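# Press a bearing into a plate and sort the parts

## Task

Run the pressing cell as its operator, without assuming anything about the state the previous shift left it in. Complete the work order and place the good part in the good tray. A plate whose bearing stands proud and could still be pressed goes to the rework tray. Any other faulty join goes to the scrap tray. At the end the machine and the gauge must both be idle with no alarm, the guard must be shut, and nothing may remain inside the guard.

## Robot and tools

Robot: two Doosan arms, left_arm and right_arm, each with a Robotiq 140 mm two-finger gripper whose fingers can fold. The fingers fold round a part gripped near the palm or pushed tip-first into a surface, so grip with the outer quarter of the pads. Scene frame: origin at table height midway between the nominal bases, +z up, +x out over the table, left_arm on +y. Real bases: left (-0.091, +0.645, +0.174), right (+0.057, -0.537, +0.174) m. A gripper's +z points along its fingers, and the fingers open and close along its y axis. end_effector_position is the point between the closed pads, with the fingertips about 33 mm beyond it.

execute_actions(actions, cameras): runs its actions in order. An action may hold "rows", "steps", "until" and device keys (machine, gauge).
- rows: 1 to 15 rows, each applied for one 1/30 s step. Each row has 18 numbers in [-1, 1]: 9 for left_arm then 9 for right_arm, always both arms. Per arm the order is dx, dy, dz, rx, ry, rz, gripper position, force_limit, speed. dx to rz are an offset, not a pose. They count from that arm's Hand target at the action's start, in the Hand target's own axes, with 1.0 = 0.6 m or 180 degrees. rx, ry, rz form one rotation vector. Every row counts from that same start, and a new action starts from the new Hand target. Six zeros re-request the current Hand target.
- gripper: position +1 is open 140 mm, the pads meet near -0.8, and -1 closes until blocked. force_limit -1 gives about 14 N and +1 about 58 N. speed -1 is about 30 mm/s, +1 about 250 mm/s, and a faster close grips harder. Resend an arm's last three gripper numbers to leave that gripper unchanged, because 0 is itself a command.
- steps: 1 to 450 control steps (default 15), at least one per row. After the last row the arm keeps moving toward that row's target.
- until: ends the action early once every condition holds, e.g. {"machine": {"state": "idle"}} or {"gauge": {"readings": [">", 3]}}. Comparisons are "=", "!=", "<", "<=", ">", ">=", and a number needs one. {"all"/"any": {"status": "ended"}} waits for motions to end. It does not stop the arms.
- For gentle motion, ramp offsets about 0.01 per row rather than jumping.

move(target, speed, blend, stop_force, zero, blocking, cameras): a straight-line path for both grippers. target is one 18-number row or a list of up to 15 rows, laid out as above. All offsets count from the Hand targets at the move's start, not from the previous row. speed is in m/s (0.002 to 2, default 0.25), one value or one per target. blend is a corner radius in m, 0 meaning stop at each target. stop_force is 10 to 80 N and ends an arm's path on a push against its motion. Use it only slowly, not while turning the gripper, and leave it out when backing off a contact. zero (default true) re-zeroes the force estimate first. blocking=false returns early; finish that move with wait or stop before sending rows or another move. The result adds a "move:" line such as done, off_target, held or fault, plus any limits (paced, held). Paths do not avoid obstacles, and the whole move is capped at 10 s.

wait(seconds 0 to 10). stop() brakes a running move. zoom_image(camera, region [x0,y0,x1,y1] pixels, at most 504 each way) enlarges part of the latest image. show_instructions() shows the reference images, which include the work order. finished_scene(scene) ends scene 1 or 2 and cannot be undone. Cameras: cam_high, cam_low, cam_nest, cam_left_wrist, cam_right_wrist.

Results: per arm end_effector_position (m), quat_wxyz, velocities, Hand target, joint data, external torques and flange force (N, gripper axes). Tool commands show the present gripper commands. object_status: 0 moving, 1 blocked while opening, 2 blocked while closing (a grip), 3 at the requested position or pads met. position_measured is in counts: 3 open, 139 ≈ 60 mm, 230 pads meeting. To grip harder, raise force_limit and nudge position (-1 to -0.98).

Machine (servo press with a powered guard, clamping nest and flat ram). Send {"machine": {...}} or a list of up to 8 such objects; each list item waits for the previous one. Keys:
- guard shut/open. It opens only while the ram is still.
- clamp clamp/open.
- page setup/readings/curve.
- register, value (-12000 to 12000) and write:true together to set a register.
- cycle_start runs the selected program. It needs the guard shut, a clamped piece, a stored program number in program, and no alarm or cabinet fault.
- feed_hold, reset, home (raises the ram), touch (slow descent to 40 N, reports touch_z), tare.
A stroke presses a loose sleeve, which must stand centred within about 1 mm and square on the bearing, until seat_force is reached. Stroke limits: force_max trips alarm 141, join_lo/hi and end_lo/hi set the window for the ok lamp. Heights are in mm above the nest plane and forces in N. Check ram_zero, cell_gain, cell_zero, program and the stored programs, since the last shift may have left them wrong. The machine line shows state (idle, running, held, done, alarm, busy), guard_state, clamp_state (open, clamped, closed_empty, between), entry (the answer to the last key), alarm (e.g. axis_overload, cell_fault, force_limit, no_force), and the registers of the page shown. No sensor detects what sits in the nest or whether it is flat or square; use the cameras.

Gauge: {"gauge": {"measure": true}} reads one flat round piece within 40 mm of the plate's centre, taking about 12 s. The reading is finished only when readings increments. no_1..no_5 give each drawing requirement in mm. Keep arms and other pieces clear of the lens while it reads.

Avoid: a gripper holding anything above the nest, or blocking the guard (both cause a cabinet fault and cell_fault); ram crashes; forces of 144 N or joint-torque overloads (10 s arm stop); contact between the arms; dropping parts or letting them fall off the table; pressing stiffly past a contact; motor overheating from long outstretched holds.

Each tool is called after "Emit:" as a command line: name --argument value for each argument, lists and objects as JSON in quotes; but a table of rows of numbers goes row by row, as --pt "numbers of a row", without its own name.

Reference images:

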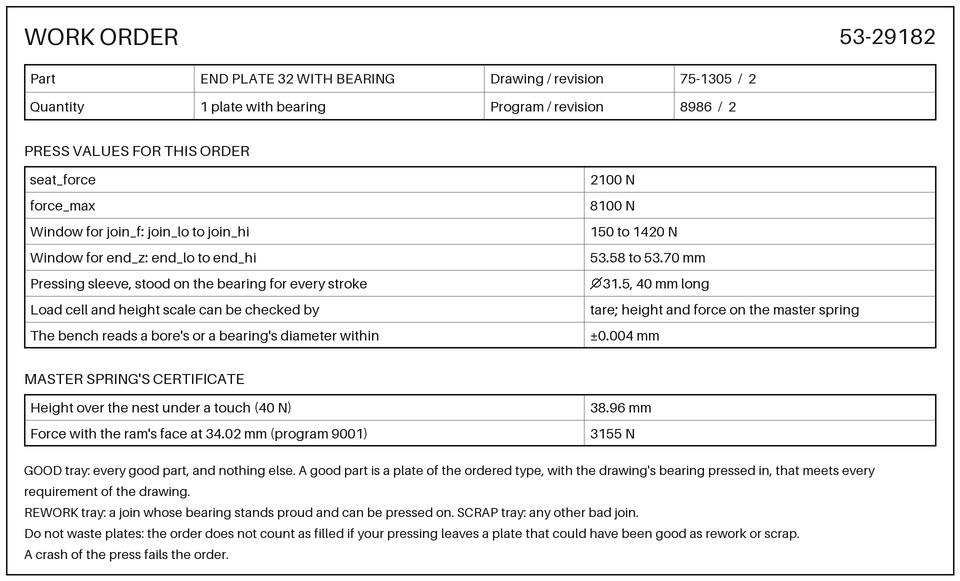

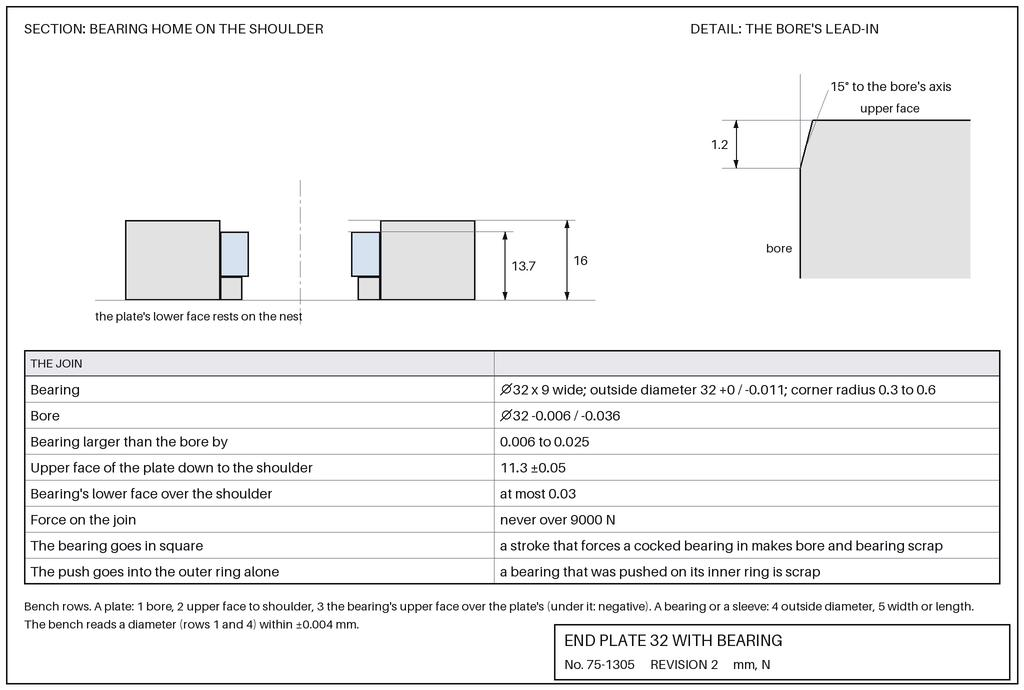

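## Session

Emit:
execute_actions --actions '[{"machine":{"page":"setup"},"steps":5}]' --cameras '["all"]'

Emit:
zoom_image --camera "cam_nest" --region '[200, 60, 660, 460]'

Emit:
zoom_image --camera "cam_high" --region '[440, 60, 760, 320]'

Scene clock: 0.37 s.
left_arm: end_effector_position=(+0.3469, +0.6246, +0.5432) position_measured=3 object_status=3 end_effector_quat_wxyz=(-0.033, +0.999, +0.000, +0.019) | right_arm: end_effector_position=(+0.4939, -0.5697, +0.5432) position_measured=3 object_status=3 end_effector_quat_wxyz=(-0.033, +0.999, -0.014, +0.019)
Joint positions: left_arm=[-0.195 -0.211 1.886 0.073 1.442 1.383] | right_arm=[-0.195 -0.211 1.886 0.073 1.442 1.383]
Joint torques (N m): left_arm=[0.8 -20.64 -40.48 4.28 -0.08 -0.08] | right_arm=[0.57 -20.86 -44.24 4.13 -0.07 -0.06]
External joint torques (N m): left_arm=[-0.59 0 -1.56 0.22 -0.03 0.08] | right_arm=[-0.49 0.22 1.52 0.44 -0.05 0.06]
Flange force (N): left_arm=[1.9 1.2 -2.6] | right_arm=[-1.8 1.0 2.5]
Hand target: left_arm +0.3469, +0.6246, +0.5432; -0.033, +0.999, +0.000, +0.019 | right_arm +0.4939, -0.5697, +0.5432; -0.033, +0.999, -0.014, +0.019
Tool commands: left_gripper/position=+1.0 left_gripper/force_limit=+1.0 left_gripper/speed=+1.0 right_gripper/position=+1.0 right_gripper/force_limit=+1.0 right_gripper/speed=+1.0
machine.setup: program=+8986 ram_zero=+169.433 seat_force=+2100 force_max=+8100 join_lo=+150 join_hi=+1420 end_lo=+53.580 end_hi=+53.700 cell_gain=+0.993 cell_zero=+99 program_revision=+2 program_top=+53.700 stored1_number=+1713 stored1_revision=+3 stored2_number=+7088 stored2_revision=+6 stored3_number=+8986 stored3_revision=+2 stored4_number=+3758 stored4_revision=+5 stored5_number=+9001 stored5_revision=+1
machine: state=done guard_state=shut clamp_state=clamped guard_answer=taken clamp_answer=taken page=setup entry=no_entry entries=0 alarm=no_alarm queue=done queue_left=0
gauge: message=nothing_yet readings=0 no_1=0.000 no_2=0.000 no_3=0.000 no_4=0.000 no_5=0.000

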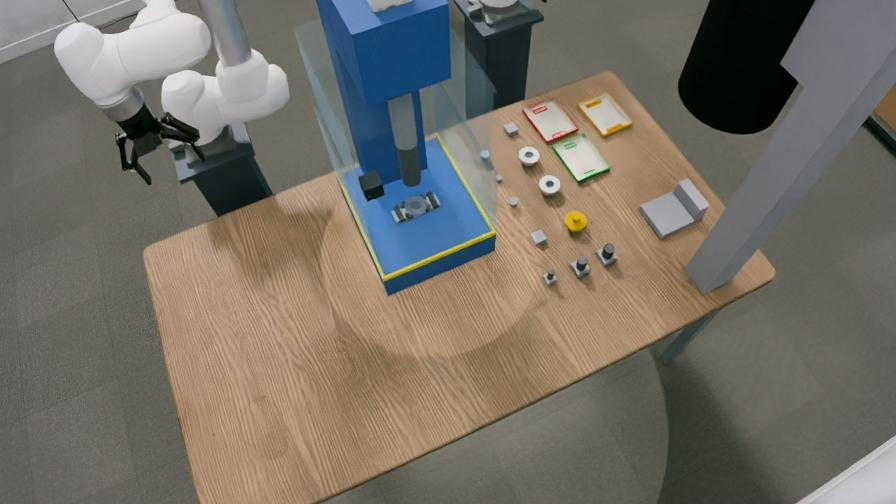

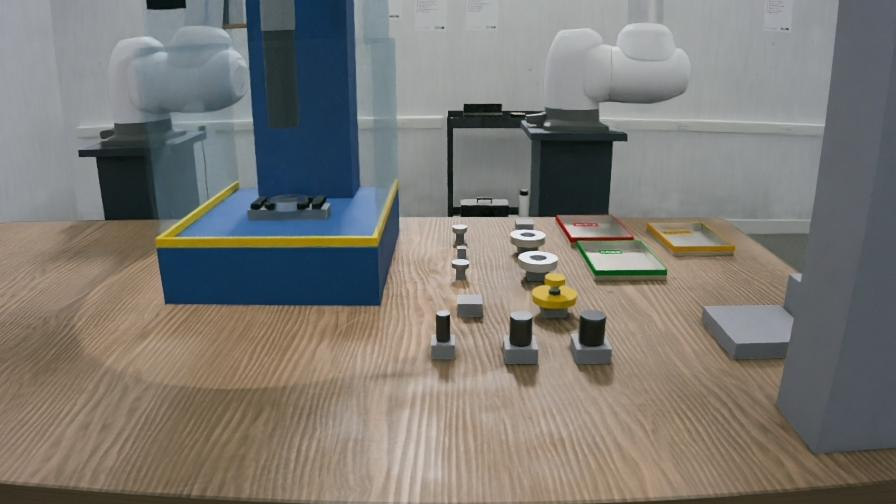

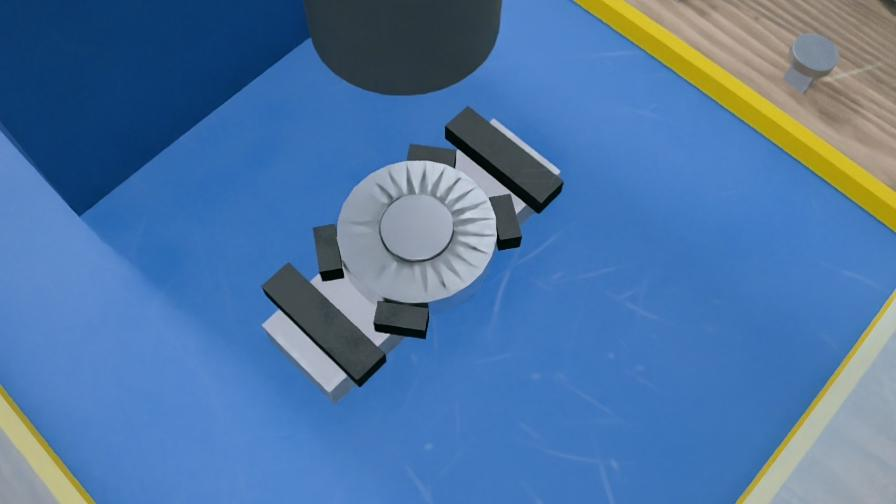

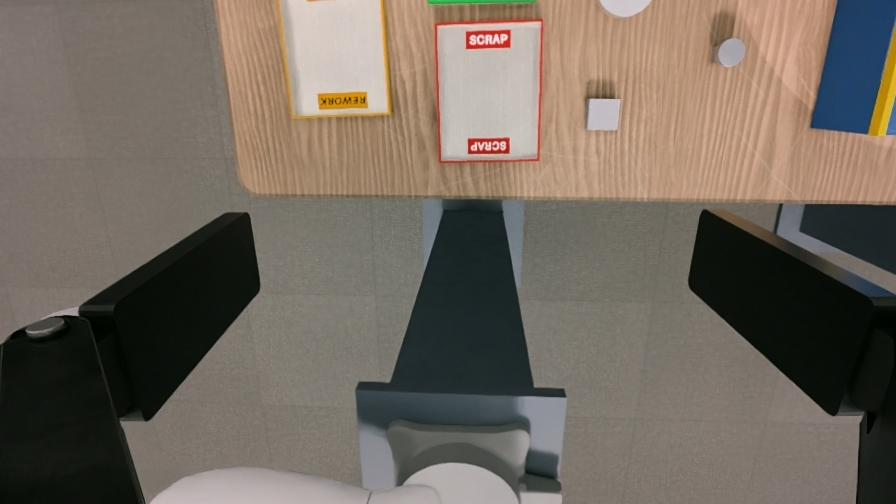

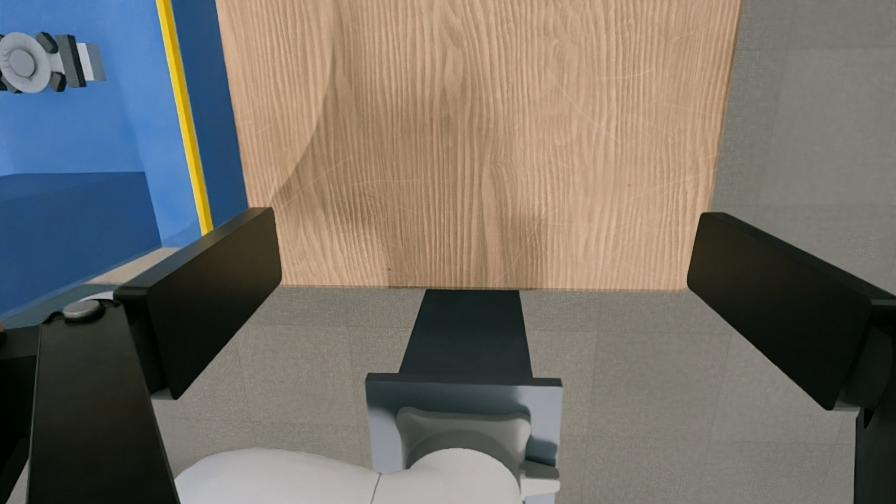

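Scaled by 1.096 from the camera's 896x504 image, which has a finer 1280x720 frame.

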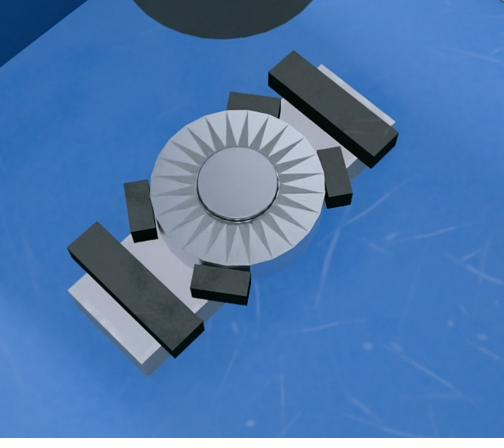

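Scaled by 1.575 from the camera's 896x504 image, which has a finer 1280x720 frame.

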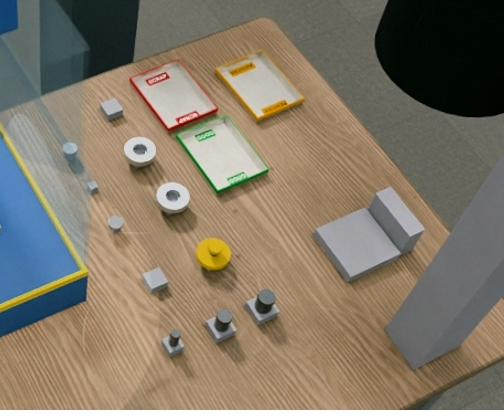

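Emit:
execute_actions --actions '[{"machine":{"page":"readings"},"steps":5},{"machine":{"page":"curve"},"steps":5}]'

Emit:
execute_actions --actions '[{"machine":{"page":"readings"},"steps":5}]'

Emit:
zoom_image --camera "cam_nest" --region '[330, 140, 510, 320]'

Emit:
zoom_image --camera "cam_low" --region '[220, 180, 360, 240]'

Emit:
zoom_image --camera "cam_low" --region '[420, 200, 680, 380]'

Scene clock: 1.57 s.
left_arm: end_effector_position=(+0.3469, +0.6246, +0.5432) position_measured=3 object_status=3 end_effector_quat_wxyz=(-0.033, +0.999, +0.000, +0.019) | right_arm: end_effector_position=(+0.4939, -0.5697, +0.5432) position_measured=3 object_status=3 end_effector_quat_wxyz=(-0.033, +0.999, -0.014, +0.019)
Joint positions: left_arm=[-0.195 -0.211 1.886 0.073 1.442 1.383] | right_arm=[-0.195 -0.211 1.886 0.073 1.442 1.383]
Joint torques (N m): left_arm=[1.08 -20.45 -40.37 4.24 -0.06 -0.09] | right_arm=[0.42 -21.1 -44.15 4.13 -0.05 -0.06]
External joint torques (N m): left_arm=[-1 0.05 -1.57 0.24 -0.05 0.09] | right_arm=[-0.29 0.03 1.42 0.43 -0.05 0.06]
External joint torques at the end of the 1st action: left_arm=[-0.98 0.44 -1.49 0.22 -0.01 0.1] | right_arm=[-0.56 -0.18 1.31 0.41 -0.03 0.04]
Flange force (N): left_arm=[1.8 2.1 -2.6] | right_arm=[-2.0 0.5 2.4]
Flange force at the end of the 1st action (N): left_arm=[2.4 2.1 -2.4] | right_arm=[-2.3 1.2 2.0]
Hand target: left_arm +0.3469, +0.6246, +0.5432; -0.033, +0.999, +0.000, +0.019 | right_arm +0.4939, -0.5697, +0.5432; -0.033, +0.999, -0.014, +0.019
Tool commands: left_gripper/position=+1.0 left_gripper/force_limit=+1.0 left_gripper/speed=+1.0 right_gripper/position=+1.0 right_gripper/force_limit=+1.0 right_gripper/speed=+1.0
machine.curve: curve1_z=+64.200 curve1_f=+4 curve2_z=+62.700 curve2_f=+44 curve3_z=+61.200 curve3_f=+162 curve4_z=+59.700 curve4_f=+293 curve5_z=+58.200 curve5_f=+0 curve6_z=+56.700 curve6_f=+0 curve7_z=+55.200 curve7_f=+0 curve8_z=+53.700 curve8_f=+0
machine: state=done guard_state=shut clamp_state=clamped guard_answer=taken clamp_answer=taken page=curve entry=no_entry entries=0 alarm=no_alarm queue=done queue_left=0
gauge: message=nothing_yet readings=0 no_1=0.000 no_2=0.000 no_3=0.000 no_4=0.000 no_5=0.000

Scene clock: 1.93 s.
left_arm: end_effector_position=(+0.3469, +0.6246, +0.5432) position_measured=3 object_status=3 end_effector_quat_wxyz=(-0.033, +0.999, +0.000, +0.019) | right_arm: end_effector_position=(+0.4939, -0.5697, +0.5432) position_measured=3 object_status=3 end_effector_quat_wxyz=(-0.033, +0.999, -0.014, +0.019)
Joint positions: left_arm=[-0.195 -0.211 1.886 0.073 1.442 1.383] | right_arm=[-0.195 -0.211 1.886 0.073 1.442 1.383]
Joint torques (N m): left_arm=[0.97 -20.64 -40.39 4.29 -0.09 -0.11] | right_arm=[0.69 -21.01 -44.16 4.16 -0.07 -0.05]
External joint torques (N m): left_arm=[-0.84 0.24 -1.65 0.2 -0.03 0.1] | right_arm=[-0.66 0.73 1.57 0.4 -0.05 0.05]
Flange force (N): left_arm=[2.3 1.8 -2.7] | right_arm=[-1.1 1.5 2.7]
Hand target: left_arm +0.3469, +0.6246, +0.5432; -0.033, +0.999, +0.000, +0.019 | right_arm +0.4939, -0.5697, +0.5432; -0.033, +0.999, -0.014, +0.019
Tool commands: left_gripper/position=+1.0 left_gripper/force_limit=+1.0 left_gripper/speed=+1.0 right_gripper/position=+1.0 right_gripper/force_limit=+1.0 right_gripper/speed=+1.0
machine.readings: force=+0 touch_z=+0.000 join_f=+0 peak_f=+386 end_z=+58.660 ok=+0 pos_z=+150.567 cycles=+1
machine: state=done guard_state=shut clamp_state=clamped guard_answer=taken clamp_answer=taken page=readings entry=no_entry entries=0 alarm=no_alarm queue=done queue_left=0
gauge: message=nothing_yet readings=0 no_1=0.000 no_2=0.000 no_3=0.000 no_4=0.000 no_5=0.000

Scaled by 2.800 from the camera's 896x504 image, which has a finer 1280x720 frame.
This view is cut from an older image: the scene may have changed since it was taken.

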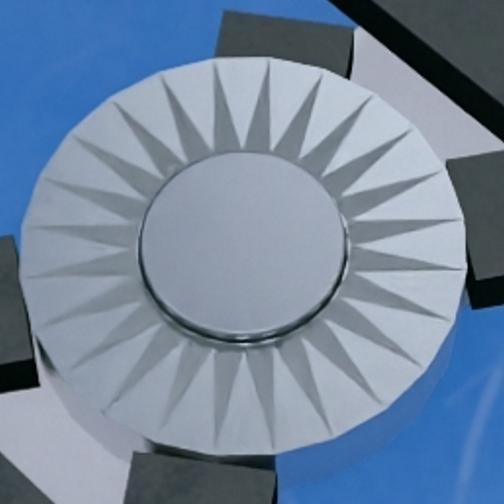

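Scaled by 3.600 from the camera's 896x504 image, which has a finer 1280x720 frame.
This view is cut from an older image: the scene may have changed since it was taken.

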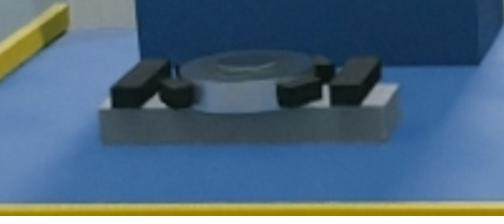

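Scaled by 1.938 from the camera's 896x504 image, which has a finer 1280x720 frame.
This view is cut from an older image: the scene may have changed since it was taken.

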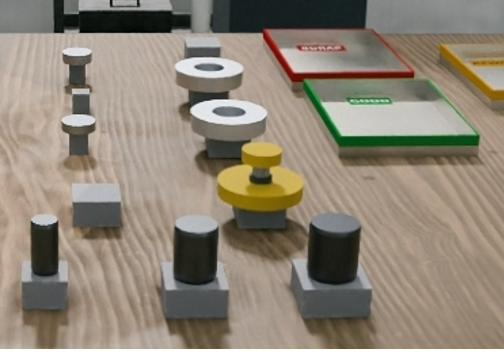

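Emit:
execute_actions --actions '[{"machine":[{"tare":true},{"guard":"open"},{"clamp":"open"}],"steps":5}]'

Emit:
move --target '[0.110,0.0287,0.308,-0.1422,0.2857,0.2178,0.4,0,-1,0,0,0,0,0,0,1,1,1]' --speed 0.35 --cameras '["cam_left_wrist"]'

Scene clock: 5.17 s.
left_arm: end_effector_position=(+0.3469, +0.6246, +0.5432) position_measured=3 object_status=3 end_effector_quat_wxyz=(-0.033, +0.999, +0.000, +0.019) | right_arm: end_effector_position=(+0.4939, -0.5697, +0.5432) position_measured=3 object_status=3 end_effector_quat_wxyz=(-0.033, +0.999, -0.014, +0.019)
Joint positions: left_arm=[-0.195 -0.211 1.886 0.073 1.442 1.383] | right_arm=[-0.195 -0.211 1.886 0.073 1.442 1.383]
Joint torques (N m): left_arm=[0.98 -20.13 -40.38 4.26 -0.09 -0.1] | right_arm=[0.91 -21.09 -44.14 4.14 -0.1 -0.07]
External joint torques (N m): left_arm=[-0.91 -0.68 -1.73 0.24 -0.02 0.09] | right_arm=[-0.85 0.3 1.48 0.42 -0.01 0.06]
Flange force (N): left_arm=[0.9 1.8 -3.1] | right_arm=[-1.8 1.9 2.4]
Hand target: left_arm +0.3469, +0.6246, +0.5432; -0.033, +0.999, +0.000, +0.019 | right_arm +0.4939, -0.5697, +0.5432; -0.033, +0.999, -0.014, +0.019
Tool commands: left_gripper/position=+1.0 left_gripper/force_limit=+1.0 left_gripper/speed=+1.0 right_gripper/position=+1.0 right_gripper/force_limit=+1.0 right_gripper/speed=+1.0
machine.readings: force=+0 touch_z=+0.000 join_f=+0 peak_f=+386 end_z=+58.660 ok=+0 pos_z=+150.567 cycles=+1
machine: state=done guard_state=between clamp_state=clamped guard_answer=taken clamp_answer=taken page=readings entry=taken entries=1 alarm=no_alarm queue=running queue_left=1
gauge: message=nothing_yet readings=0 no_1=0.000 no_2=0.000 no_3=0.000 no_4=0.000 no_5=0.000

Scene clock: 7.83 s.
left_arm: end_effector_position=(+0.4198, +0.6196, +0.3603) position_measured=78 object_status=3 end_effector_quat_wxyz=(+0.176, +0.820, -0.340, +0.426) | right_arm: end_effector_position=(+0.4939, -0.5697, +0.5432) position_measured=3 object_status=3 end_effector_quat_wxyz=(-0.033, +0.999, -0.014, +0.019)
Joint positions: left_arm=[0.373 -0.062 2.415 -1.331 0.889 3.711] | right_arm=[-0.195 -0.211 1.886 0.073 1.442 1.383]
Joint torques (N m): left_arm=[0.62 -22.28 -26.53 -1.07 1.3 -0.15] | right_arm=[0.56 -21.21 -44.13 4.16 -0.05 -0.03]
External joint torques (N m): left_arm=[-0.53 0.76 -1.2 0.32 -0.06 0.15] | right_arm=[-0.4 0.3 1.29 0.42 -0.07 0.03]
Flange force (N): left_arm=[1.1 -2.7 1.5] | right_arm=[-1.4 0.9 2.2]
Hand target: left_arm +0.4198, +0.6196, +0.3602; +0.176, +0.820, -0.340, +0.426 | right_arm +0.4939, -0.5697, +0.5432; -0.033, +0.999, -0.014, +0.019
Off the commanded pose: left_arm 0.000 m, 0 deg | right_arm 0.000 m, 0 deg.
machine.readings: force=+0 touch_z=+0.000 join_f=+0 peak_f=+386 end_z=+58.660 ok=+0 pos_z=+150.567 cycles=+1
machine: state=idle guard_state=open clamp_state=between guard_answer=taken clamp_answer=taken page=readings entry=taken entries=1 alarm=no_alarm queue=running queue_left=0
gauge: message=nothing_yet readings=0 no_1=0.000 no_2=0.000 no_3=0.000 no_4=0.000 no_5=0.000
move: done
camera_calibration:
cam_left_wrist: T_world_to_cam=[[-0.712584, -0.701585, 0.00129009, 0.738321], [-0.581418, 0.589502, -0.560751, 0.0824629], [0.392654, -0.400332, -0.827984, 0.527776], [0, 0, 0, 1]] pos_world=[0.366828, 0.680669, 0.482279]
Images, in order (width x height): cam_left_wrist 896x504.

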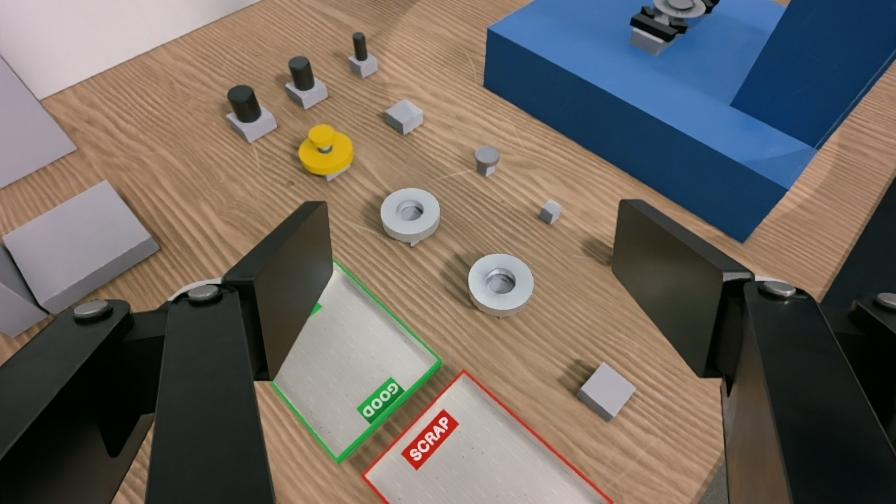

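Emit:
move --target '[0.2492,0.1525,0.5303,-0.2048,0,0.1435,0.4,0,-1,0,0,0,0,0,0,1,1,1]' --speed 0.3 --cameras '["cam_left_wrist","cam_nest"]'

Scene clock: 11.33 s.
left_arm: end_effector_position=(+0.5999, +0.3101, +0.2997) position_measured=78 object_status=3 end_effector_quat_wxyz=(+0.326, +0.627, -0.627, +0.326) | right_arm: end_effector_position=(+0.4939, -0.5697, +0.5432) position_measured=3 object_status=3 end_effector_quat_wxyz=(-0.033, +0.999, -0.014, +0.019)
Joint positions: left_arm=[-0.155 0.483 1.848 -1.176 1.072 3.755] | right_arm=[-0.195 -0.211 1.886 0.073 1.442 1.383]
Joint torques (N m): left_arm=[0.95 -74.45 -26.97 -0.79 1.43 -0.27] | right_arm=[0.72 -21.16 -44.19 4.15 -0.08 -0.02]
External joint torques (N m): left_arm=[-0.59 -2.15 -0.96 0.38 -0.12 0.27] | right_arm=[-0.5 -0.29 1.29 0.44 -0.02 0.01]
Flange force (N): left_arm=[2.5 0.8 -1.2] | right_arm=[-2.4 1.1 2.0]
Hand target: left_arm +0.5999, +0.3100, +0.2997; +0.326, +0.627, -0.627, +0.326 | right_arm +0.4939, -0.5697, +0.5432; -0.033, +0.999, -0.014, +0.019
Off the commanded pose: left_arm 0.000 m, 0 deg | right_arm 0.000 m, 0 deg.
machine.readings: force=+0 touch_z=+0.000 join_f=+0 peak_f=+386 end_z=+58.660 ok=+0 pos_z=+150.567 cycles=+1
machine: state=idle guard_state=open clamp_state=open guard_answer=taken clamp_answer=taken page=readings entry=taken entries=1 alarm=no_alarm queue=done queue_left=0
gauge: message=nothing_yet readings=0 no_1=0.000 no_2=0.000 no_3=0.000 no_4=0.000 no_5=0.000
move: done
camera_calibration:
cam_left_wrist: T_world_to_cam=[[-0.999966, 0.00793106, 0.00208033, 0.601704], [0.00539751, 0.827714, -0.561125, -0.0900646], [-0.00617223, -0.561095, -0.827728, 0.57201], [0, 0, 0, 1]] pos_world=[0.605701, 0.390728, 0.42168]
Images, in order (width x height): cam_nest 896x504, cam_left_wrist 896x504.

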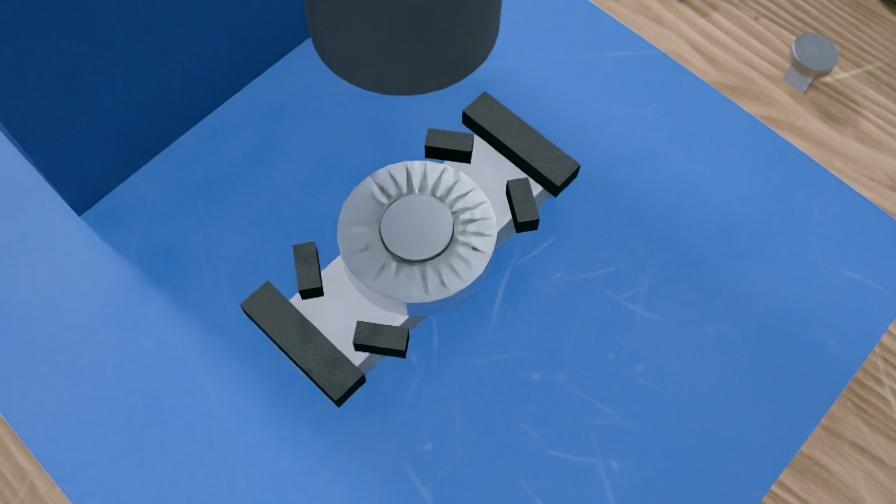

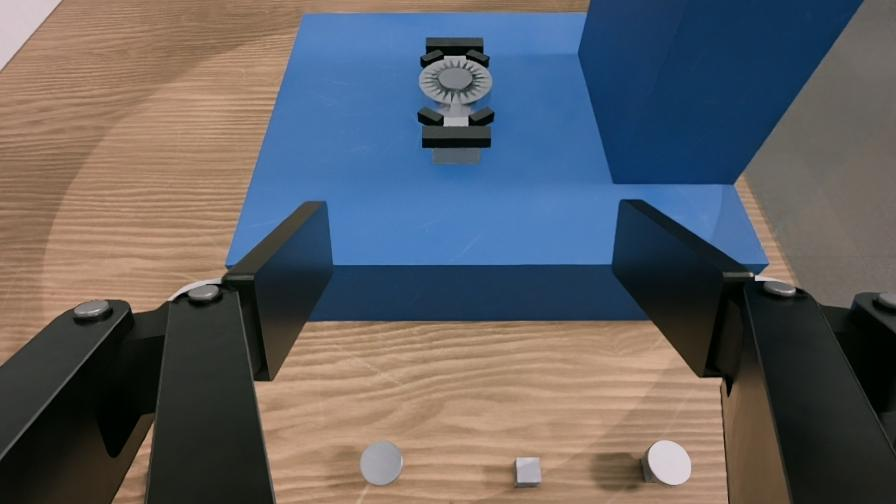

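Emit:
move --pt "0.0829 -0.0003 0.3864 0 0 0 0.4 0 -1 0 0 0 0 0 0 1 1 1" --pt "0.0829 -0.0003 0.5528 0 0 0 0.4 0 -1 0 0 0 0 0 0 1 1 1" --speed '[0.25,0.08]' --blend '[0.02,0]' --cameras '["cam_left_wrist"]'

Emit:
execute_actions --actions '[{"rows":[[0,0,0,0,0,0,-1,0,-1,0,0,0,0,0,0,1,1,1]],"steps":75}]'

Emit:
move --target '[0.0546,0,-0.0383,0,0,0,-1,0,-1,0,0,0,0,0,0,1,1,1]' --speed 0.08 --cameras '["cam_left_wrist"]'

Scene clock: 14.77 s.
left_arm: end_effector_position=(+0.5999, +0.0100, +0.1499) position_measured=78 object_status=3 end_effector_quat_wxyz=(+0.326, +0.627, -0.627, +0.326) | right_arm: end_effector_position=(+0.4939, -0.5697, +0.5432) position_measured=3 object_status=3 end_effector_quat_wxyz=(-0.033, +0.999, -0.014, +0.019)
Joint positions: left_arm=[-0.542 0.762 1.699 -1.512 0.788 3.836] | right_arm=[-0.195 -0.211 1.886 0.073 1.442 1.383]
Joint torques (N m): left_arm=[1.95 -98.32 -22.51 -1.28 1.53 -0.01] | right_arm=[0.66 -21.24 -44.12 4.11 -0.08 -0.04]
External joint torques (N m): left_arm=[-1.68 1.95 -1.65 0.21 -0.07 0.01] | right_arm=[-0.45 -0.08 1.27 0.47 -0.03 0.04]
Flange force (N): left_arm=[0.8 -4.3 4.9] | right_arm=[-2.0 0.9 2.0]
Hand target: left_arm +0.5999, +0.0099, +0.1499; +0.326, +0.627, -0.627, +0.326 | right_arm +0.4939, -0.5697, +0.5432; -0.033, +0.999, -0.014, +0.019
Off the commanded pose: left_arm 0.000 m, 0 deg | right_arm 0.000 m, 0 deg.
machine.readings: force=+0 touch_z=+0.000 join_f=+0 peak_f=+386 end_z=+58.660 ok=+0 pos_z=+150.567 cycles=+1
machine: state=idle guard_state=open clamp_state=open guard_answer=taken clamp_answer=taken page=readings entry=taken entries=1 alarm=no_alarm queue=done queue_left=0
gauge: message=nothing_yet readings=0 no_1=0.000 no_2=0.000 no_3=0.000 no_4=0.000 no_5=0.000
move: done
camera_calibration:
cam_left_wrist: T_world_to_cam=[[-0.999966, 0.0079878, 0.00216267, 0.604368], [0.00539826, 0.827713, -0.561125, 0.0742488], [-0.00627222, -0.561095, -0.827728, 0.279832], [0, 0, 0, 1]] pos_world=[0.605701, 0.0907278, 0.27198]
Images, in order (width x height): cam_left_wrist 896x504.

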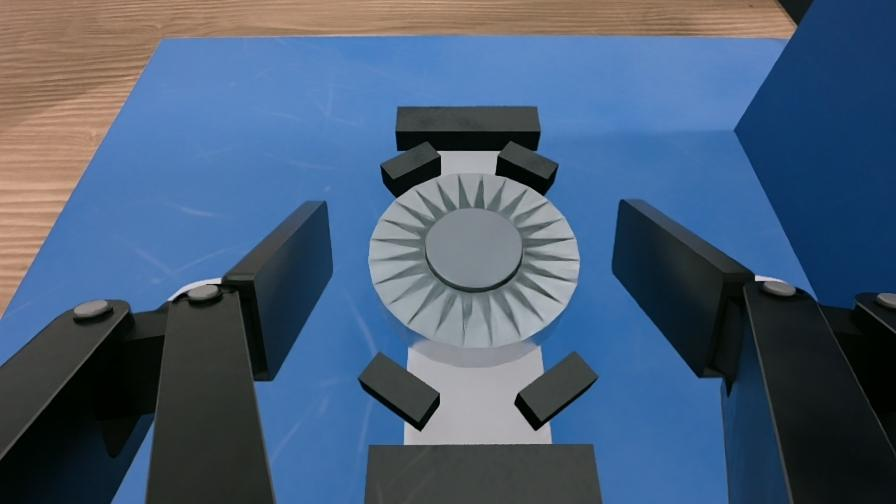

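Scene clock: 17.47 s.
left_arm: end_effector_position=(+0.5999, +0.0099, +0.1499) position_measured=127 object_status=2 end_effector_quat_wxyz=(+0.326, +0.627, -0.627, +0.326) | right_arm: end_effector_position=(+0.4939, -0.5697, +0.5432) position_measured=3 object_status=3 end_effector_quat_wxyz=(-0.033, +0.999, -0.014, +0.019)
Joint positions: left_arm=[-0.542 0.762 1.699 -1.512 0.788 3.836] | right_arm=[-0.195 -0.211 1.886 0.073 1.442 1.383]
Joint torques (N m): left_arm=[-1.6 -89.7 -20.22 -0.66 0.39 -0.25] | right_arm=[0.4 -20.9 -44.05 4.11 -0.1 -0.05]
External joint torques (N m): left_arm=[1.87 -6.32 -3.89 -0.41 1.07 0.24] | right_arm=[-0.4 0.58 1.44 0.44 -0.02 0.05]
Flange force (N): left_arm=[4.9 -2.8 -5.6] | right_arm=[-1.1 0.9 2.4]
Hand target: left_arm +0.5999, +0.0099, +0.1499; +0.326, +0.627, -0.627, +0.326 | right_arm +0.4939, -0.5697, +0.5432; -0.033, +0.999, -0.014, +0.019
Off the commanded pose: left_arm 0.000 m, 0 deg | right_arm 0.000 m, 0 deg.
machine.readings: force=+0 touch_z=+0.000 join_f=+0 peak_f=+386 end_z=+58.660 ok=+0 pos_z=+150.567 cycles=+1
machine: state=idle guard_state=open clamp_state=open guard_answer=taken clamp_answer=taken page=readings entry=taken entries=1 alarm=no_alarm queue=done queue_left=0
gauge: message=nothing_yet readings=0 no_1=0.000 no_2=0.000 no_3=0.000 no_4=0.000 no_5=0.000

Scene clock: 18.37 s.
left_arm: end_effector_position=(+0.5999, +0.0099, +0.1898) position_measured=127 object_status=2 end_effector_quat_wxyz=(+0.326, +0.627, -0.627, +0.326) | right_arm: end_effector_position=(+0.4939, -0.5697, +0.5432) position_measured=3 object_status=3 end_effector_quat_wxyz=(-0.033, +0.999, -0.014, +0.019)
Joint positions: left_arm=[-0.542 0.712 1.695 -1.459 0.792 3.761] | right_arm=[-0.195 -0.211 1.886 0.073 1.442 1.383]
Joint torques (N m): left_arm=[0.73 -96.04 -25.73 -1.79 1.65 0.3] | right_arm=[0.69 -20.88 -44.21 4.12 -0.1 -0.05]
External joint torques (N m): left_arm=[-0.35 1.91 -0.3 0.81 -0.32 -0.3] | right_arm=[-0.56 -0.01 1.33 0.47 -0.02 0.05]
Flange force (N): left_arm=[0.6 -3.6 2.0] | right_arm=[-2.0 1.2 2.1]
Hand target: left_arm +0.5999, +0.0099, +0.1899; +0.326, +0.627, -0.627, +0.326 | right_arm +0.4939, -0.5697, +0.5432; -0.033, +0.999, -0.014, +0.019
Off the commanded pose: left_arm 0.000 m, 0 deg | right_arm 0.000 m, 0 deg.
machine.readings: force=+0 touch_z=+0.000 join_f=+0 peak_f=+386 end_z=+58.660 ok=+0 pos_z=+150.567 cycles=+1
machine: state=idle guard_state=open clamp_state=open guard_answer=taken clamp_answer=taken page=readings entry=taken entries=1 alarm=no_alarm queue=done queue_left=0
gauge: message=nothing_yet readings=0 no_1=0.000 no_2=0.000 no_3=0.000 no_4=0.000 no_5=0.000
move: done
camera_calibration:
cam_left_wrist: T_world_to_cam=[[-0.999965, 0.0080703, 0.00210616, 0.604292], [0.00549826, 0.827713, -0.561125, 0.0966034], [-0.00627174, -0.561094, -0.827728, 0.312719], [0, 0, 0, 1]] pos_world=[0.605701, 0.0906281, 0.31178]
Images, in order (width x height): cam_left_wrist 896x504.

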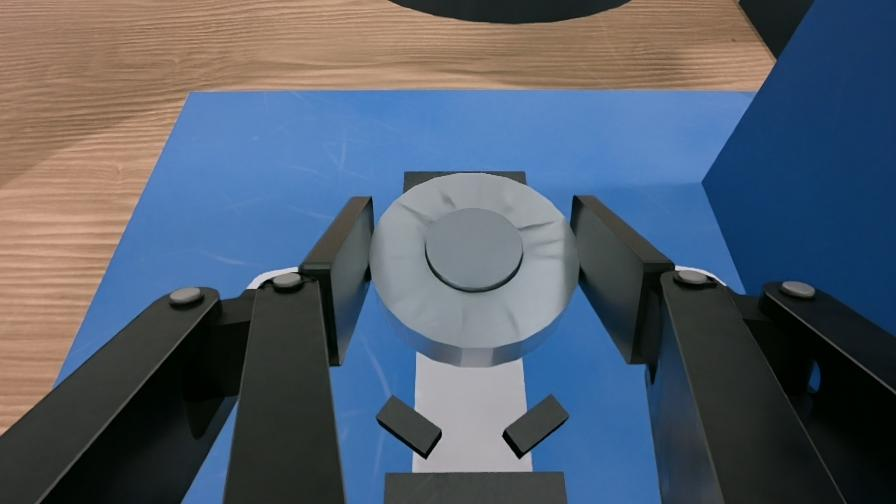

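Emit:
move --target '[-0.1368,0,-0.5137,0,0,0,-1,0,-1,0,0,0,0,0,0,1,1,1]' --speed 0.25

Emit:
move --pt "-0.6324 -0.3333 -0.4698 0.4095 0 -0.287 -1 0 -1 0 0 0 0 0 0 1 1 1" --pt "-0.7348 -0.4968 -0.3979 0.4095 0 -0.287 -1 0 -1 0 0 0 0 0 0 1 1 1" --speed '[0.3,0.15]' --blend '[0.02,0]'

Emit:
move --target '[-0.041,0,0.0287,0,0,0,-1,0,-1,0,0,0,0,0,0,1,1,1]' --speed 0.01 --stop_force 10 --cameras '["cam_left_wrist"]'

Scene clock: 20.73 s.
left_arm: end_effector_position=(+0.6001, +0.3093, +0.2997) position_measured=127 object_status=2 end_effector_quat_wxyz=(+0.326, +0.627, -0.627, +0.326) | right_arm: end_effector_position=(+0.4939, -0.5697, +0.5432) position_measured=3 object_status=3 end_effector_quat_wxyz=(-0.033, +0.999, -0.014, +0.019)
Joint positions: left_arm=[-0.156 0.483 1.847 -1.176 1.072 3.754] | right_arm=[-0.195 -0.211 1.886 0.073 1.442 1.383]
Joint torques (N m): left_arm=[3.16 -77.84 -27.83 -1.35 1.77 -0.09] | right_arm=[0.83 -21.26 -44.18 4.12 -0.07 -0.04]
External joint torques (N m): left_arm=[-3.4 1.69 -0.08 0.9 -0.44 0.09] | right_arm=[-0.69 0.62 1.53 0.44 -0.04 0.03]
Flange force (N): left_arm=[1.4 -1.7 4.8] | right_arm=[-1.3 1.6 2.6]
Hand target: left_arm +0.6001, +0.3094, +0.2998; +0.326, +0.627, -0.627, +0.326 | right_arm +0.4939, -0.5697, +0.5432; -0.033, +0.999, -0.014, +0.019
Off the commanded pose: left_arm 0.000 m, 0 deg | right_arm 0.000 m, 0 deg.
machine.readings: force=+0 touch_z=+0.000 join_f=+0 peak_f=+386 end_z=+58.660 ok=+0 pos_z=+150.567 cycles=+1
machine: state=idle guard_state=open clamp_state=open guard_answer=taken clamp_answer=taken page=readings entry=taken entries=1 alarm=no_alarm queue=done queue_left=0
gauge: message=nothing_yet readings=0 no_1=0.000 no_2=0.000 no_3=0.000 no_4=0.000 no_5=0.000
move: done

Scene clock: 24.67 s.
left_arm: end_effector_position=(+0.8980, +0.7580, +0.0759) position_measured=127 object_status=2 end_effector_quat_wxyz=(+0.000, +0.887, +0.000, +0.461) | right_arm: end_effector_position=(+0.4939, -0.5697, +0.5432) position_measured=3 object_status=3 end_effector_quat_wxyz=(-0.033, +0.999, -0.014, +0.019)
Joint positions: left_arm=[0.094 0.811 1.815 -2.936 0.449 4.59] | right_arm=[-0.195 -0.211 1.886 0.073 1.442 1.383]
Joint torques (N m): left_arm=[0.79 -99.28 -21.87 -2.64 2.75 -0.11] | right_arm=[0.57 -20.99 -44.11 4.15 -0.08 -0.08]
External joint torques (N m): left_arm=[-0.28 1.43 -0.2 0.45 -0.49 0.11] | right_arm=[-0.51 0.16 1.21 0.44 -0.04 0.08]
Flange force (N): left_arm=[0.3 -0.9 2.7] | right_arm=[-1.5 1.0 2.0]
Hand target: left_arm +0.8981, +0.7580, +0.0758; +0.000, +0.887, +0.000, +0.461 | right_arm +0.4939, -0.5697, +0.5432; -0.033, +0.999, -0.014, +0.019
Off the commanded pose: left_arm 0.000 m, 0 deg | right_arm 0.000 m, 0 deg.
machine.readings: force=+0 touch_z=+0.000 join_f=+0 peak_f=+386 end_z=+58.660 ok=+0 pos_z=+150.567 cycles=+1
machine: state=idle guard_state=open clamp_state=open guard_answer=taken clamp_answer=taken page=readings entry=taken entries=1 alarm=no_alarm queue=done queue_left=0
gauge: message=nothing_yet readings=0 no_1=0.000 no_2=0.000 no_3=0.000 no_4=0.000 no_5=0.000
move: done

Scene clock: 27.40 s.
left_arm: end_effector_position=(+0.8983, +0.7580, +0.0550) position_measured=127 object_status=2 end_effector_quat_wxyz=(+0.000, +0.887, +0.000, +0.461) | right_arm: end_effector_position=(+0.4939, -0.5697, +0.5432) position_measured=3 object_status=3 end_effector_quat_wxyz=(-0.033, +0.999, -0.014, +0.019)
Joint positions: left_arm=[0.094 0.842 1.811 -2.947 0.476 4.602] | right_arm=[-0.195 -0.211 1.886 0.073 1.442 1.383]
Joint torques (N m): left_arm=[0.67 -87.16 -17.49 -2.4 -0.28 0.17] | right_arm=[0.66 -21.05 -44.12 4.15 -0.09 -0.07]
External joint torques (N m): left_arm=[-0.5 -11.78 -3.74 0.3 2.56 -0.17] | right_arm=[-0.56 0.07 1.34 0.42 -0.02 0.07]
Flange force (N): left_arm=[8.6 0.1 -11.3] | right_arm=[-1.9 1.1 2.1]
Hand target: left_arm +0.8982, +0.7580, +0.0550; +0.000, +0.887, +0.000, +0.461 (not the last commanded pose) | right_arm +0.4939, -0.5697, +0.5432; -0.033, +0.999, -0.014, +0.019
Off the commanded pose: left_arm 0.009 m, 0 deg | right_arm 0.000 m, 0 deg.
machine.readings: force=+0 touch_z=+0.000 join_f=+0 peak_f=+386 end_z=+58.660 ok=+0 pos_z=+150.567 cycles=+1
machine: state=idle guard_state=open clamp_state=open guard_answer=taken clamp_answer=taken page=readings entry=taken entries=1 alarm=no_alarm queue=done queue_left=0
gauge: message=nothing_yet readings=0 no_1=0.000 no_2=0.000 no_3=0.000 no_4=0.000 no_5=0.000
move: contact (left_arm)
camera_calibration:
cam_left_wrist: T_world_to_cam=[[-0.00791343, -0.999968, 0.000634334, 0.769931], [-0.827433, 0.00619183, -0.56153, 0.771134], [0.561508, -0.0049685, -0.827456, -0.30884], [0, 0, 0, 1]] pos_world=[0.817571, 0.763597, 0.176975]
Images, in order (width x height): cam_left_wrist 896x504.

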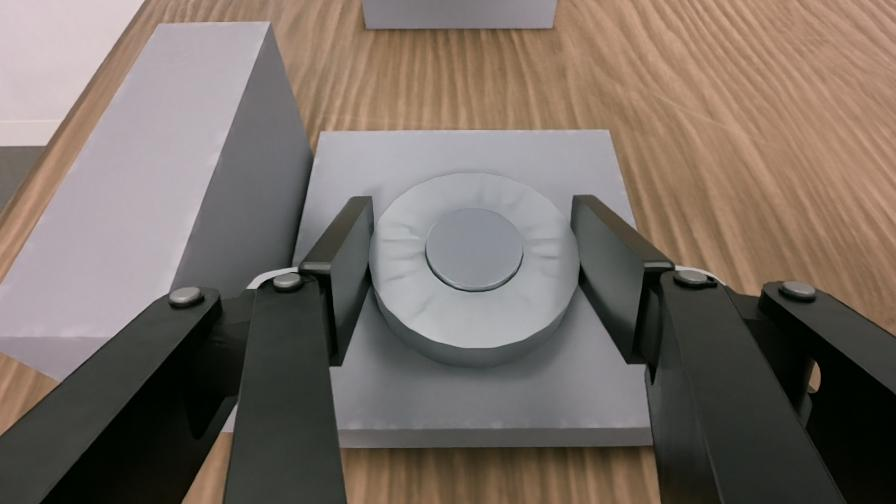

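Emit:
execute_actions --actions '[{"rows":[[0,0,0,0,0,0,0.4,0,-1,0,0,0,0,0,0,1,1,1]],"steps":45}]'

Emit:
move --target '[0,0,-0.3,0,0,0,0.4,0,-1,0,0,0,0,0,0,1,1,1]' --speed 0.25

Emit:
execute_actions --actions '[{"gauge":{"measure":true},"steps":3}]'

Emit:
move --target '[-0.0773,0.3,-0.0842,-0.2048,0,0.1435,0.4,0,-1,0,0,0,0,0,0,1,1,1]' --speed 0.25 --cameras '["cam_left_wrist"]'

Scene clock: 30.07 s.
left_arm: end_effector_position=(+0.8982, +0.7580, +0.0550) position_measured=78 object_status=3 end_effector_quat_wxyz=(+0.000, +0.887, +0.000, +0.461) | right_arm: end_effector_position=(+0.4939, -0.5697, +0.5432) position_measured=3 object_status=3 end_effector_quat_wxyz=(-0.033, +0.999, -0.014, +0.019)
Joint positions: left_arm=[0.094 0.842 1.811 -2.947 0.475 4.602] | right_arm=[-0.195 -0.211 1.886 0.073 1.442 1.383]
Joint torques (N m): left_arm=[1.11 -100.13 -20.05 -2.5 2.28 -0.1] | right_arm=[0.64 -21.15 -44.05 4.14 -0.07 -0.02]
External joint torques (N m): left_arm=[-0.77 0.96 -1.32 0.38 0 0.1] | right_arm=[-0.56 0.47 1.33 0.43 -0.05 0.02]
Flange force (N): left_arm=[0.8 -0.3 4.0] | right_arm=[-1.2 1.3 2.3]
Hand target: left_arm +0.8982, +0.7580, +0.0550; +0.000, +0.887, +0.000, +0.461 | right_arm +0.4939, -0.5697, +0.5432; -0.033, +0.999, -0.014, +0.019
Off the commanded pose: left_arm 0.000 m, 0 deg | right_arm 0.000 m, 0 deg.
machine.readings: force=+0 touch_z=+0.000 join_f=+0 peak_f=+386 end_z=+58.660 ok=+0 pos_z=+150.567 cycles=+1
machine: state=idle guard_state=open clamp_state=open guard_answer=taken clamp_answer=taken page=readings entry=taken entries=1 alarm=no_alarm queue=done queue_left=0
gauge: message=nothing_yet readings=0 no_1=0.000 no_2=0.000 no_3=0.000 no_4=0.000 no_5=0.000

Scene clock: 31.33 s.
left_arm: end_effector_position=(+0.7509, +0.7579, +0.1582) position_measured=78 object_status=3 end_effector_quat_wxyz=(+0.000, +0.887, +0.000, +0.461) | right_arm: end_effector_position=(+0.4939, -0.5697, +0.5432) position_measured=3 object_status=3 end_effector_quat_wxyz=(-0.033, +0.999, -0.014, +0.019)
Joint positions: left_arm=[0.122 0.565 2.117 -2.911 0.507 4.589] | right_arm=[-0.195 -0.211 1.886 0.073 1.442 1.383]
Joint torques (N m): left_arm=[1.11 -75.34 -19.21 -2.47 2.21 -0.09] | right_arm=[0.76 -21.11 -44.14 4.12 -0.08 -0.05]
External joint torques (N m): left_arm=[-0.82 -0.35 -0.77 0.47 0.04 0.08] | right_arm=[-0.63 0.28 1.47 0.44 -0.03 0.04]
Flange force (N): left_arm=[1.5 -0.1 0.6] | right_arm=[-1.8 1.4 2.4]
Hand target: left_arm +0.7509, +0.7579, +0.1583; +0.000, +0.887, +0.000, +0.461 | right_arm +0.4939, -0.5697, +0.5432; -0.033, +0.999, -0.014, +0.019
Off the commanded pose: left_arm 0.000 m, 0 deg | right_arm 0.000 m, 0 deg.
machine.readings: force=+0 touch_z=+0.000 join_f=+0 peak_f=+386 end_z=+58.660 ok=+0 pos_z=+150.567 cycles=+1
machine: state=idle guard_state=open clamp_state=open guard_answer=taken clamp_answer=taken page=readings entry=taken entries=1 alarm=no_alarm queue=done queue_left=0
gauge: message=nothing_yet readings=0 no_1=0.000 no_2=0.000 no_3=0.000 no_4=0.000 no_5=0.000
move: done

Scene clock: 31.63 s.
left_arm: end_effector_position=(+0.7509, +0.7579, +0.1583) position_measured=78 object_status=3 end_effector_quat_wxyz=(+0.000, +0.887, +0.000, +0.461) | right_arm: end_effector_position=(+0.4939, -0.5697, +0.5432) position_measured=3 object_status=3 end_effector_quat_wxyz=(-0.033, +0.999, -0.014, +0.019)
Joint positions: left_arm=[0.122 0.565 2.117 -2.911 0.507 4.589] | right_arm=[-0.195 -0.211 1.886 0.073 1.442 1.383]
Joint torques (N m): left_arm=[1.33 -76.63 -18.94 -2.37 2.28 -0.06] | right_arm=[0.53 -21.05 -44.15 4.13 -0.1 -0.05]
External joint torques (N m): left_arm=[-0.97 0.91 -0.96 0.38 -0.03 0.06] | right_arm=[-0.47 0.35 1.61 0.42 0 0.05]
Flange force (N): left_arm=[0.7 0.1 3.0] | right_arm=[-1.8 1.0 2.6]
Hand target: left_arm +0.7509, +0.7579, +0.1583; +0.000, +0.887, +0.000, +0.461 | right_arm +0.4939, -0.5697, +0.5432; -0.033, +0.999, -0.014, +0.019
Tool commands: left_gripper/position=+0.4 left_gripper/force_limit=+0.0 left_gripper/speed=-1.0 right_gripper/position=+1.0 right_gripper/force_limit=+1.0 right_gripper/speed=+1.0
Off the commanded pose: left_arm 0.000 m, 0 deg | right_arm 0.000 m, 0 deg.
machine.readings: force=+0 touch_z=+0.000 join_f=+0 peak_f=+386 end_z=+58.660 ok=+0 pos_z=+150.567 cycles=+1
machine: state=idle guard_state=open clamp_state=open guard_answer=taken clamp_answer=taken page=readings entry=taken entries=1 alarm=no_alarm queue=done queue_left=0
gauge: state=busy message=measure_taken readings=0 no_1=0.000 no_2=0.000 no_3=0.000 no_4=0.000 no_5=0.000

Scene clock: 33.80 s.
left_arm: end_effector_position=(+0.6829, +0.5780, +0.1492) position_measured=78 object_status=3 end_effector_quat_wxyz=(+0.176, +0.820, -0.340, +0.426) | right_arm: end_effector_position=(+0.4939, -0.5697, +0.5432) position_measured=3 object_status=3 end_effector_quat_wxyz=(-0.033, +0.999, -0.014, +0.019)
Joint positions: left_arm=[0.14 0.592 2.09 -1.833 0.754 4.162] | right_arm=[-0.195 -0.211 1.886 0.073 1.442 1.383]
Joint torques (N m): left_arm=[1.25 -75.05 -14.94 -1.71 2.02 -0.2] | right_arm=[0.61 -20.87 -44.16 4.15 -0.07 -0.02]
External joint torques (N m): left_arm=[-1.06 0.74 -1.12 0.41 -0.09 0.2] | right_arm=[-0.6 0.14 1.4 0.42 -0.04 0.01]
Flange force (N): left_arm=[0.8 -1.8 2.6] | right_arm=[-1.9 1.4 2.3]
Hand target: left_arm +0.6829, +0.5779, +0.1492; +0.177, +0.820, -0.340, +0.426 | right_arm +0.4939, -0.5697, +0.5432; -0.033, +0.999, -0.014, +0.019
Off the commanded pose: left_arm 0.000 m, 0 deg | right_arm 0.000 m, 0 deg.
machine.readings: force=+0 touch_z=+0.000 join_f=+0 peak_f=+386 end_z=+58.660 ok=+0 pos_z=+150.567 cycles=+1
machine: state=idle guard_state=open clamp_state=open guard_answer=taken clamp_answer=taken page=readings entry=taken entries=1 alarm=no_alarm queue=done queue_left=0
gauge: state=busy message=measure_taken readings=0 no_1=0.000 no_2=0.000 no_3=0.000 no_4=0.000 no_5=0.000
move: done
camera_calibration:
cam_left_wrist: T_world_to_cam=[[-0.712749, -0.701419, 0.0011262, 0.896859], [-0.581011, 0.589495, -0.56118, 0.141443], [0.392958, -0.400634, -0.827693, 0.233072], [0, 0, 0, 1]] pos_world=[0.629827, 0.63907, 0.271277]
Images, in order (width x height): cam_left_wrist 896x504.

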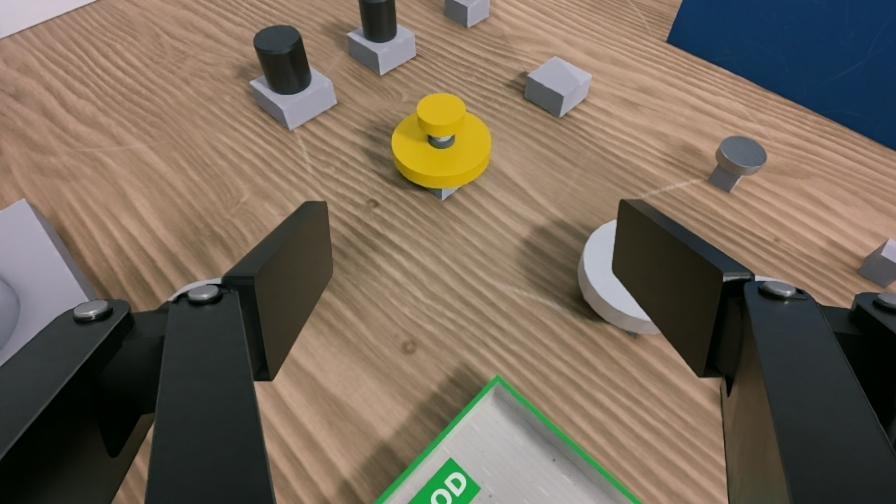

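Emit:
move --pt "0.001 -0.0188 0.2 0 0 0 0.4 0 -1 0 0 0 0 0 0 1 1 1" --pt "0.001 -0.0188 0.339 0 0 0 0.4 0 -1 0 0 0 0 0 0 1 1 1" --speed '[0.2,0.06]' --blend '[0.01,0]' --cameras '["cam_left_wrist"]'

Scene clock: 36.97 s.
left_arm: end_effector_position=(+0.8087, +0.4680, +0.0329) position_measured=78 object_status=3 end_effector_quat_wxyz=(+0.177, +0.820, -0.340, +0.426) | right_arm: end_effector_position=(+0.4939, -0.5697, +0.5432) position_measured=3 object_status=3 end_effector_quat_wxyz=(-0.033, +0.999, -0.014, +0.019)
Joint positions: left_arm=[-0.042 0.861 1.844 -2.054 0.689 4.238] | right_arm=[-0.195 -0.211 1.886 0.073 1.442 1.383]
Joint torques (N m): left_arm=[1.14 -95.58 -14.27 -1.71 2.09 -0.13] | right_arm=[0.87 -21.09 -44.1 4.14 -0.1 -0.05]
External joint torques (N m): left_arm=[-0.71 0.65 -1.54 0.22 -0.08 0.12] | right_arm=[-0.67 -0.25 1.23 0.45 -0.01 0.05]
Flange force (N): left_arm=[0.7 -2.3 3.4] | right_arm=[-2.3 1.4 1.8]
Hand target: left_arm +0.8088, +0.4679, +0.0329; +0.177, +0.820, -0.340, +0.426 | right_arm +0.4939, -0.5697, +0.5432; -0.033, +0.999, -0.014, +0.019
Off the commanded pose: left_arm 0.000 m, 0 deg | right_arm 0.000 m, 0 deg.
machine.readings: force=+0 touch_z=+0.000 join_f=+0 peak_f=+386 end_z=+58.660 ok=+0 pos_z=+150.567 cycles=+1
machine: state=idle guard_state=open clamp_state=open guard_answer=taken clamp_answer=taken page=readings entry=taken entries=1 alarm=no_alarm queue=done queue_left=0
gauge: state=busy message=measure_taken readings=0 no_1=0.000 no_2=0.000 no_3=0.000 no_4=0.000 no_5=0.000
move: done
camera_calibration:
cam_left_wrist: T_world_to_cam=[[-0.712818, -0.701348, 0.00114462, 0.909581], [-0.580983, 0.589568, -0.561132, 0.214104], [0.392874, -0.40065, -0.827726, 0.0433456], [0, 0, 0, 1]] pos_world=[0.755727, 0.529071, 0.154977]
Images, in order (width x height): cam_left_wrist 896x504.

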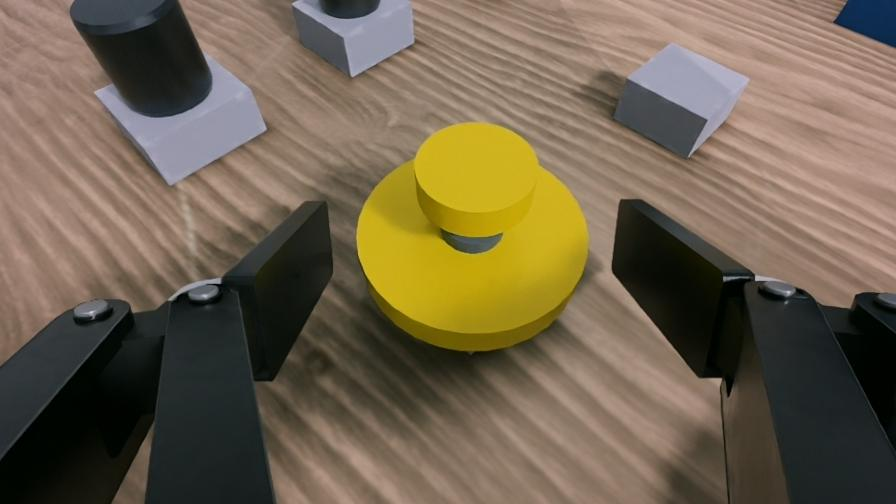

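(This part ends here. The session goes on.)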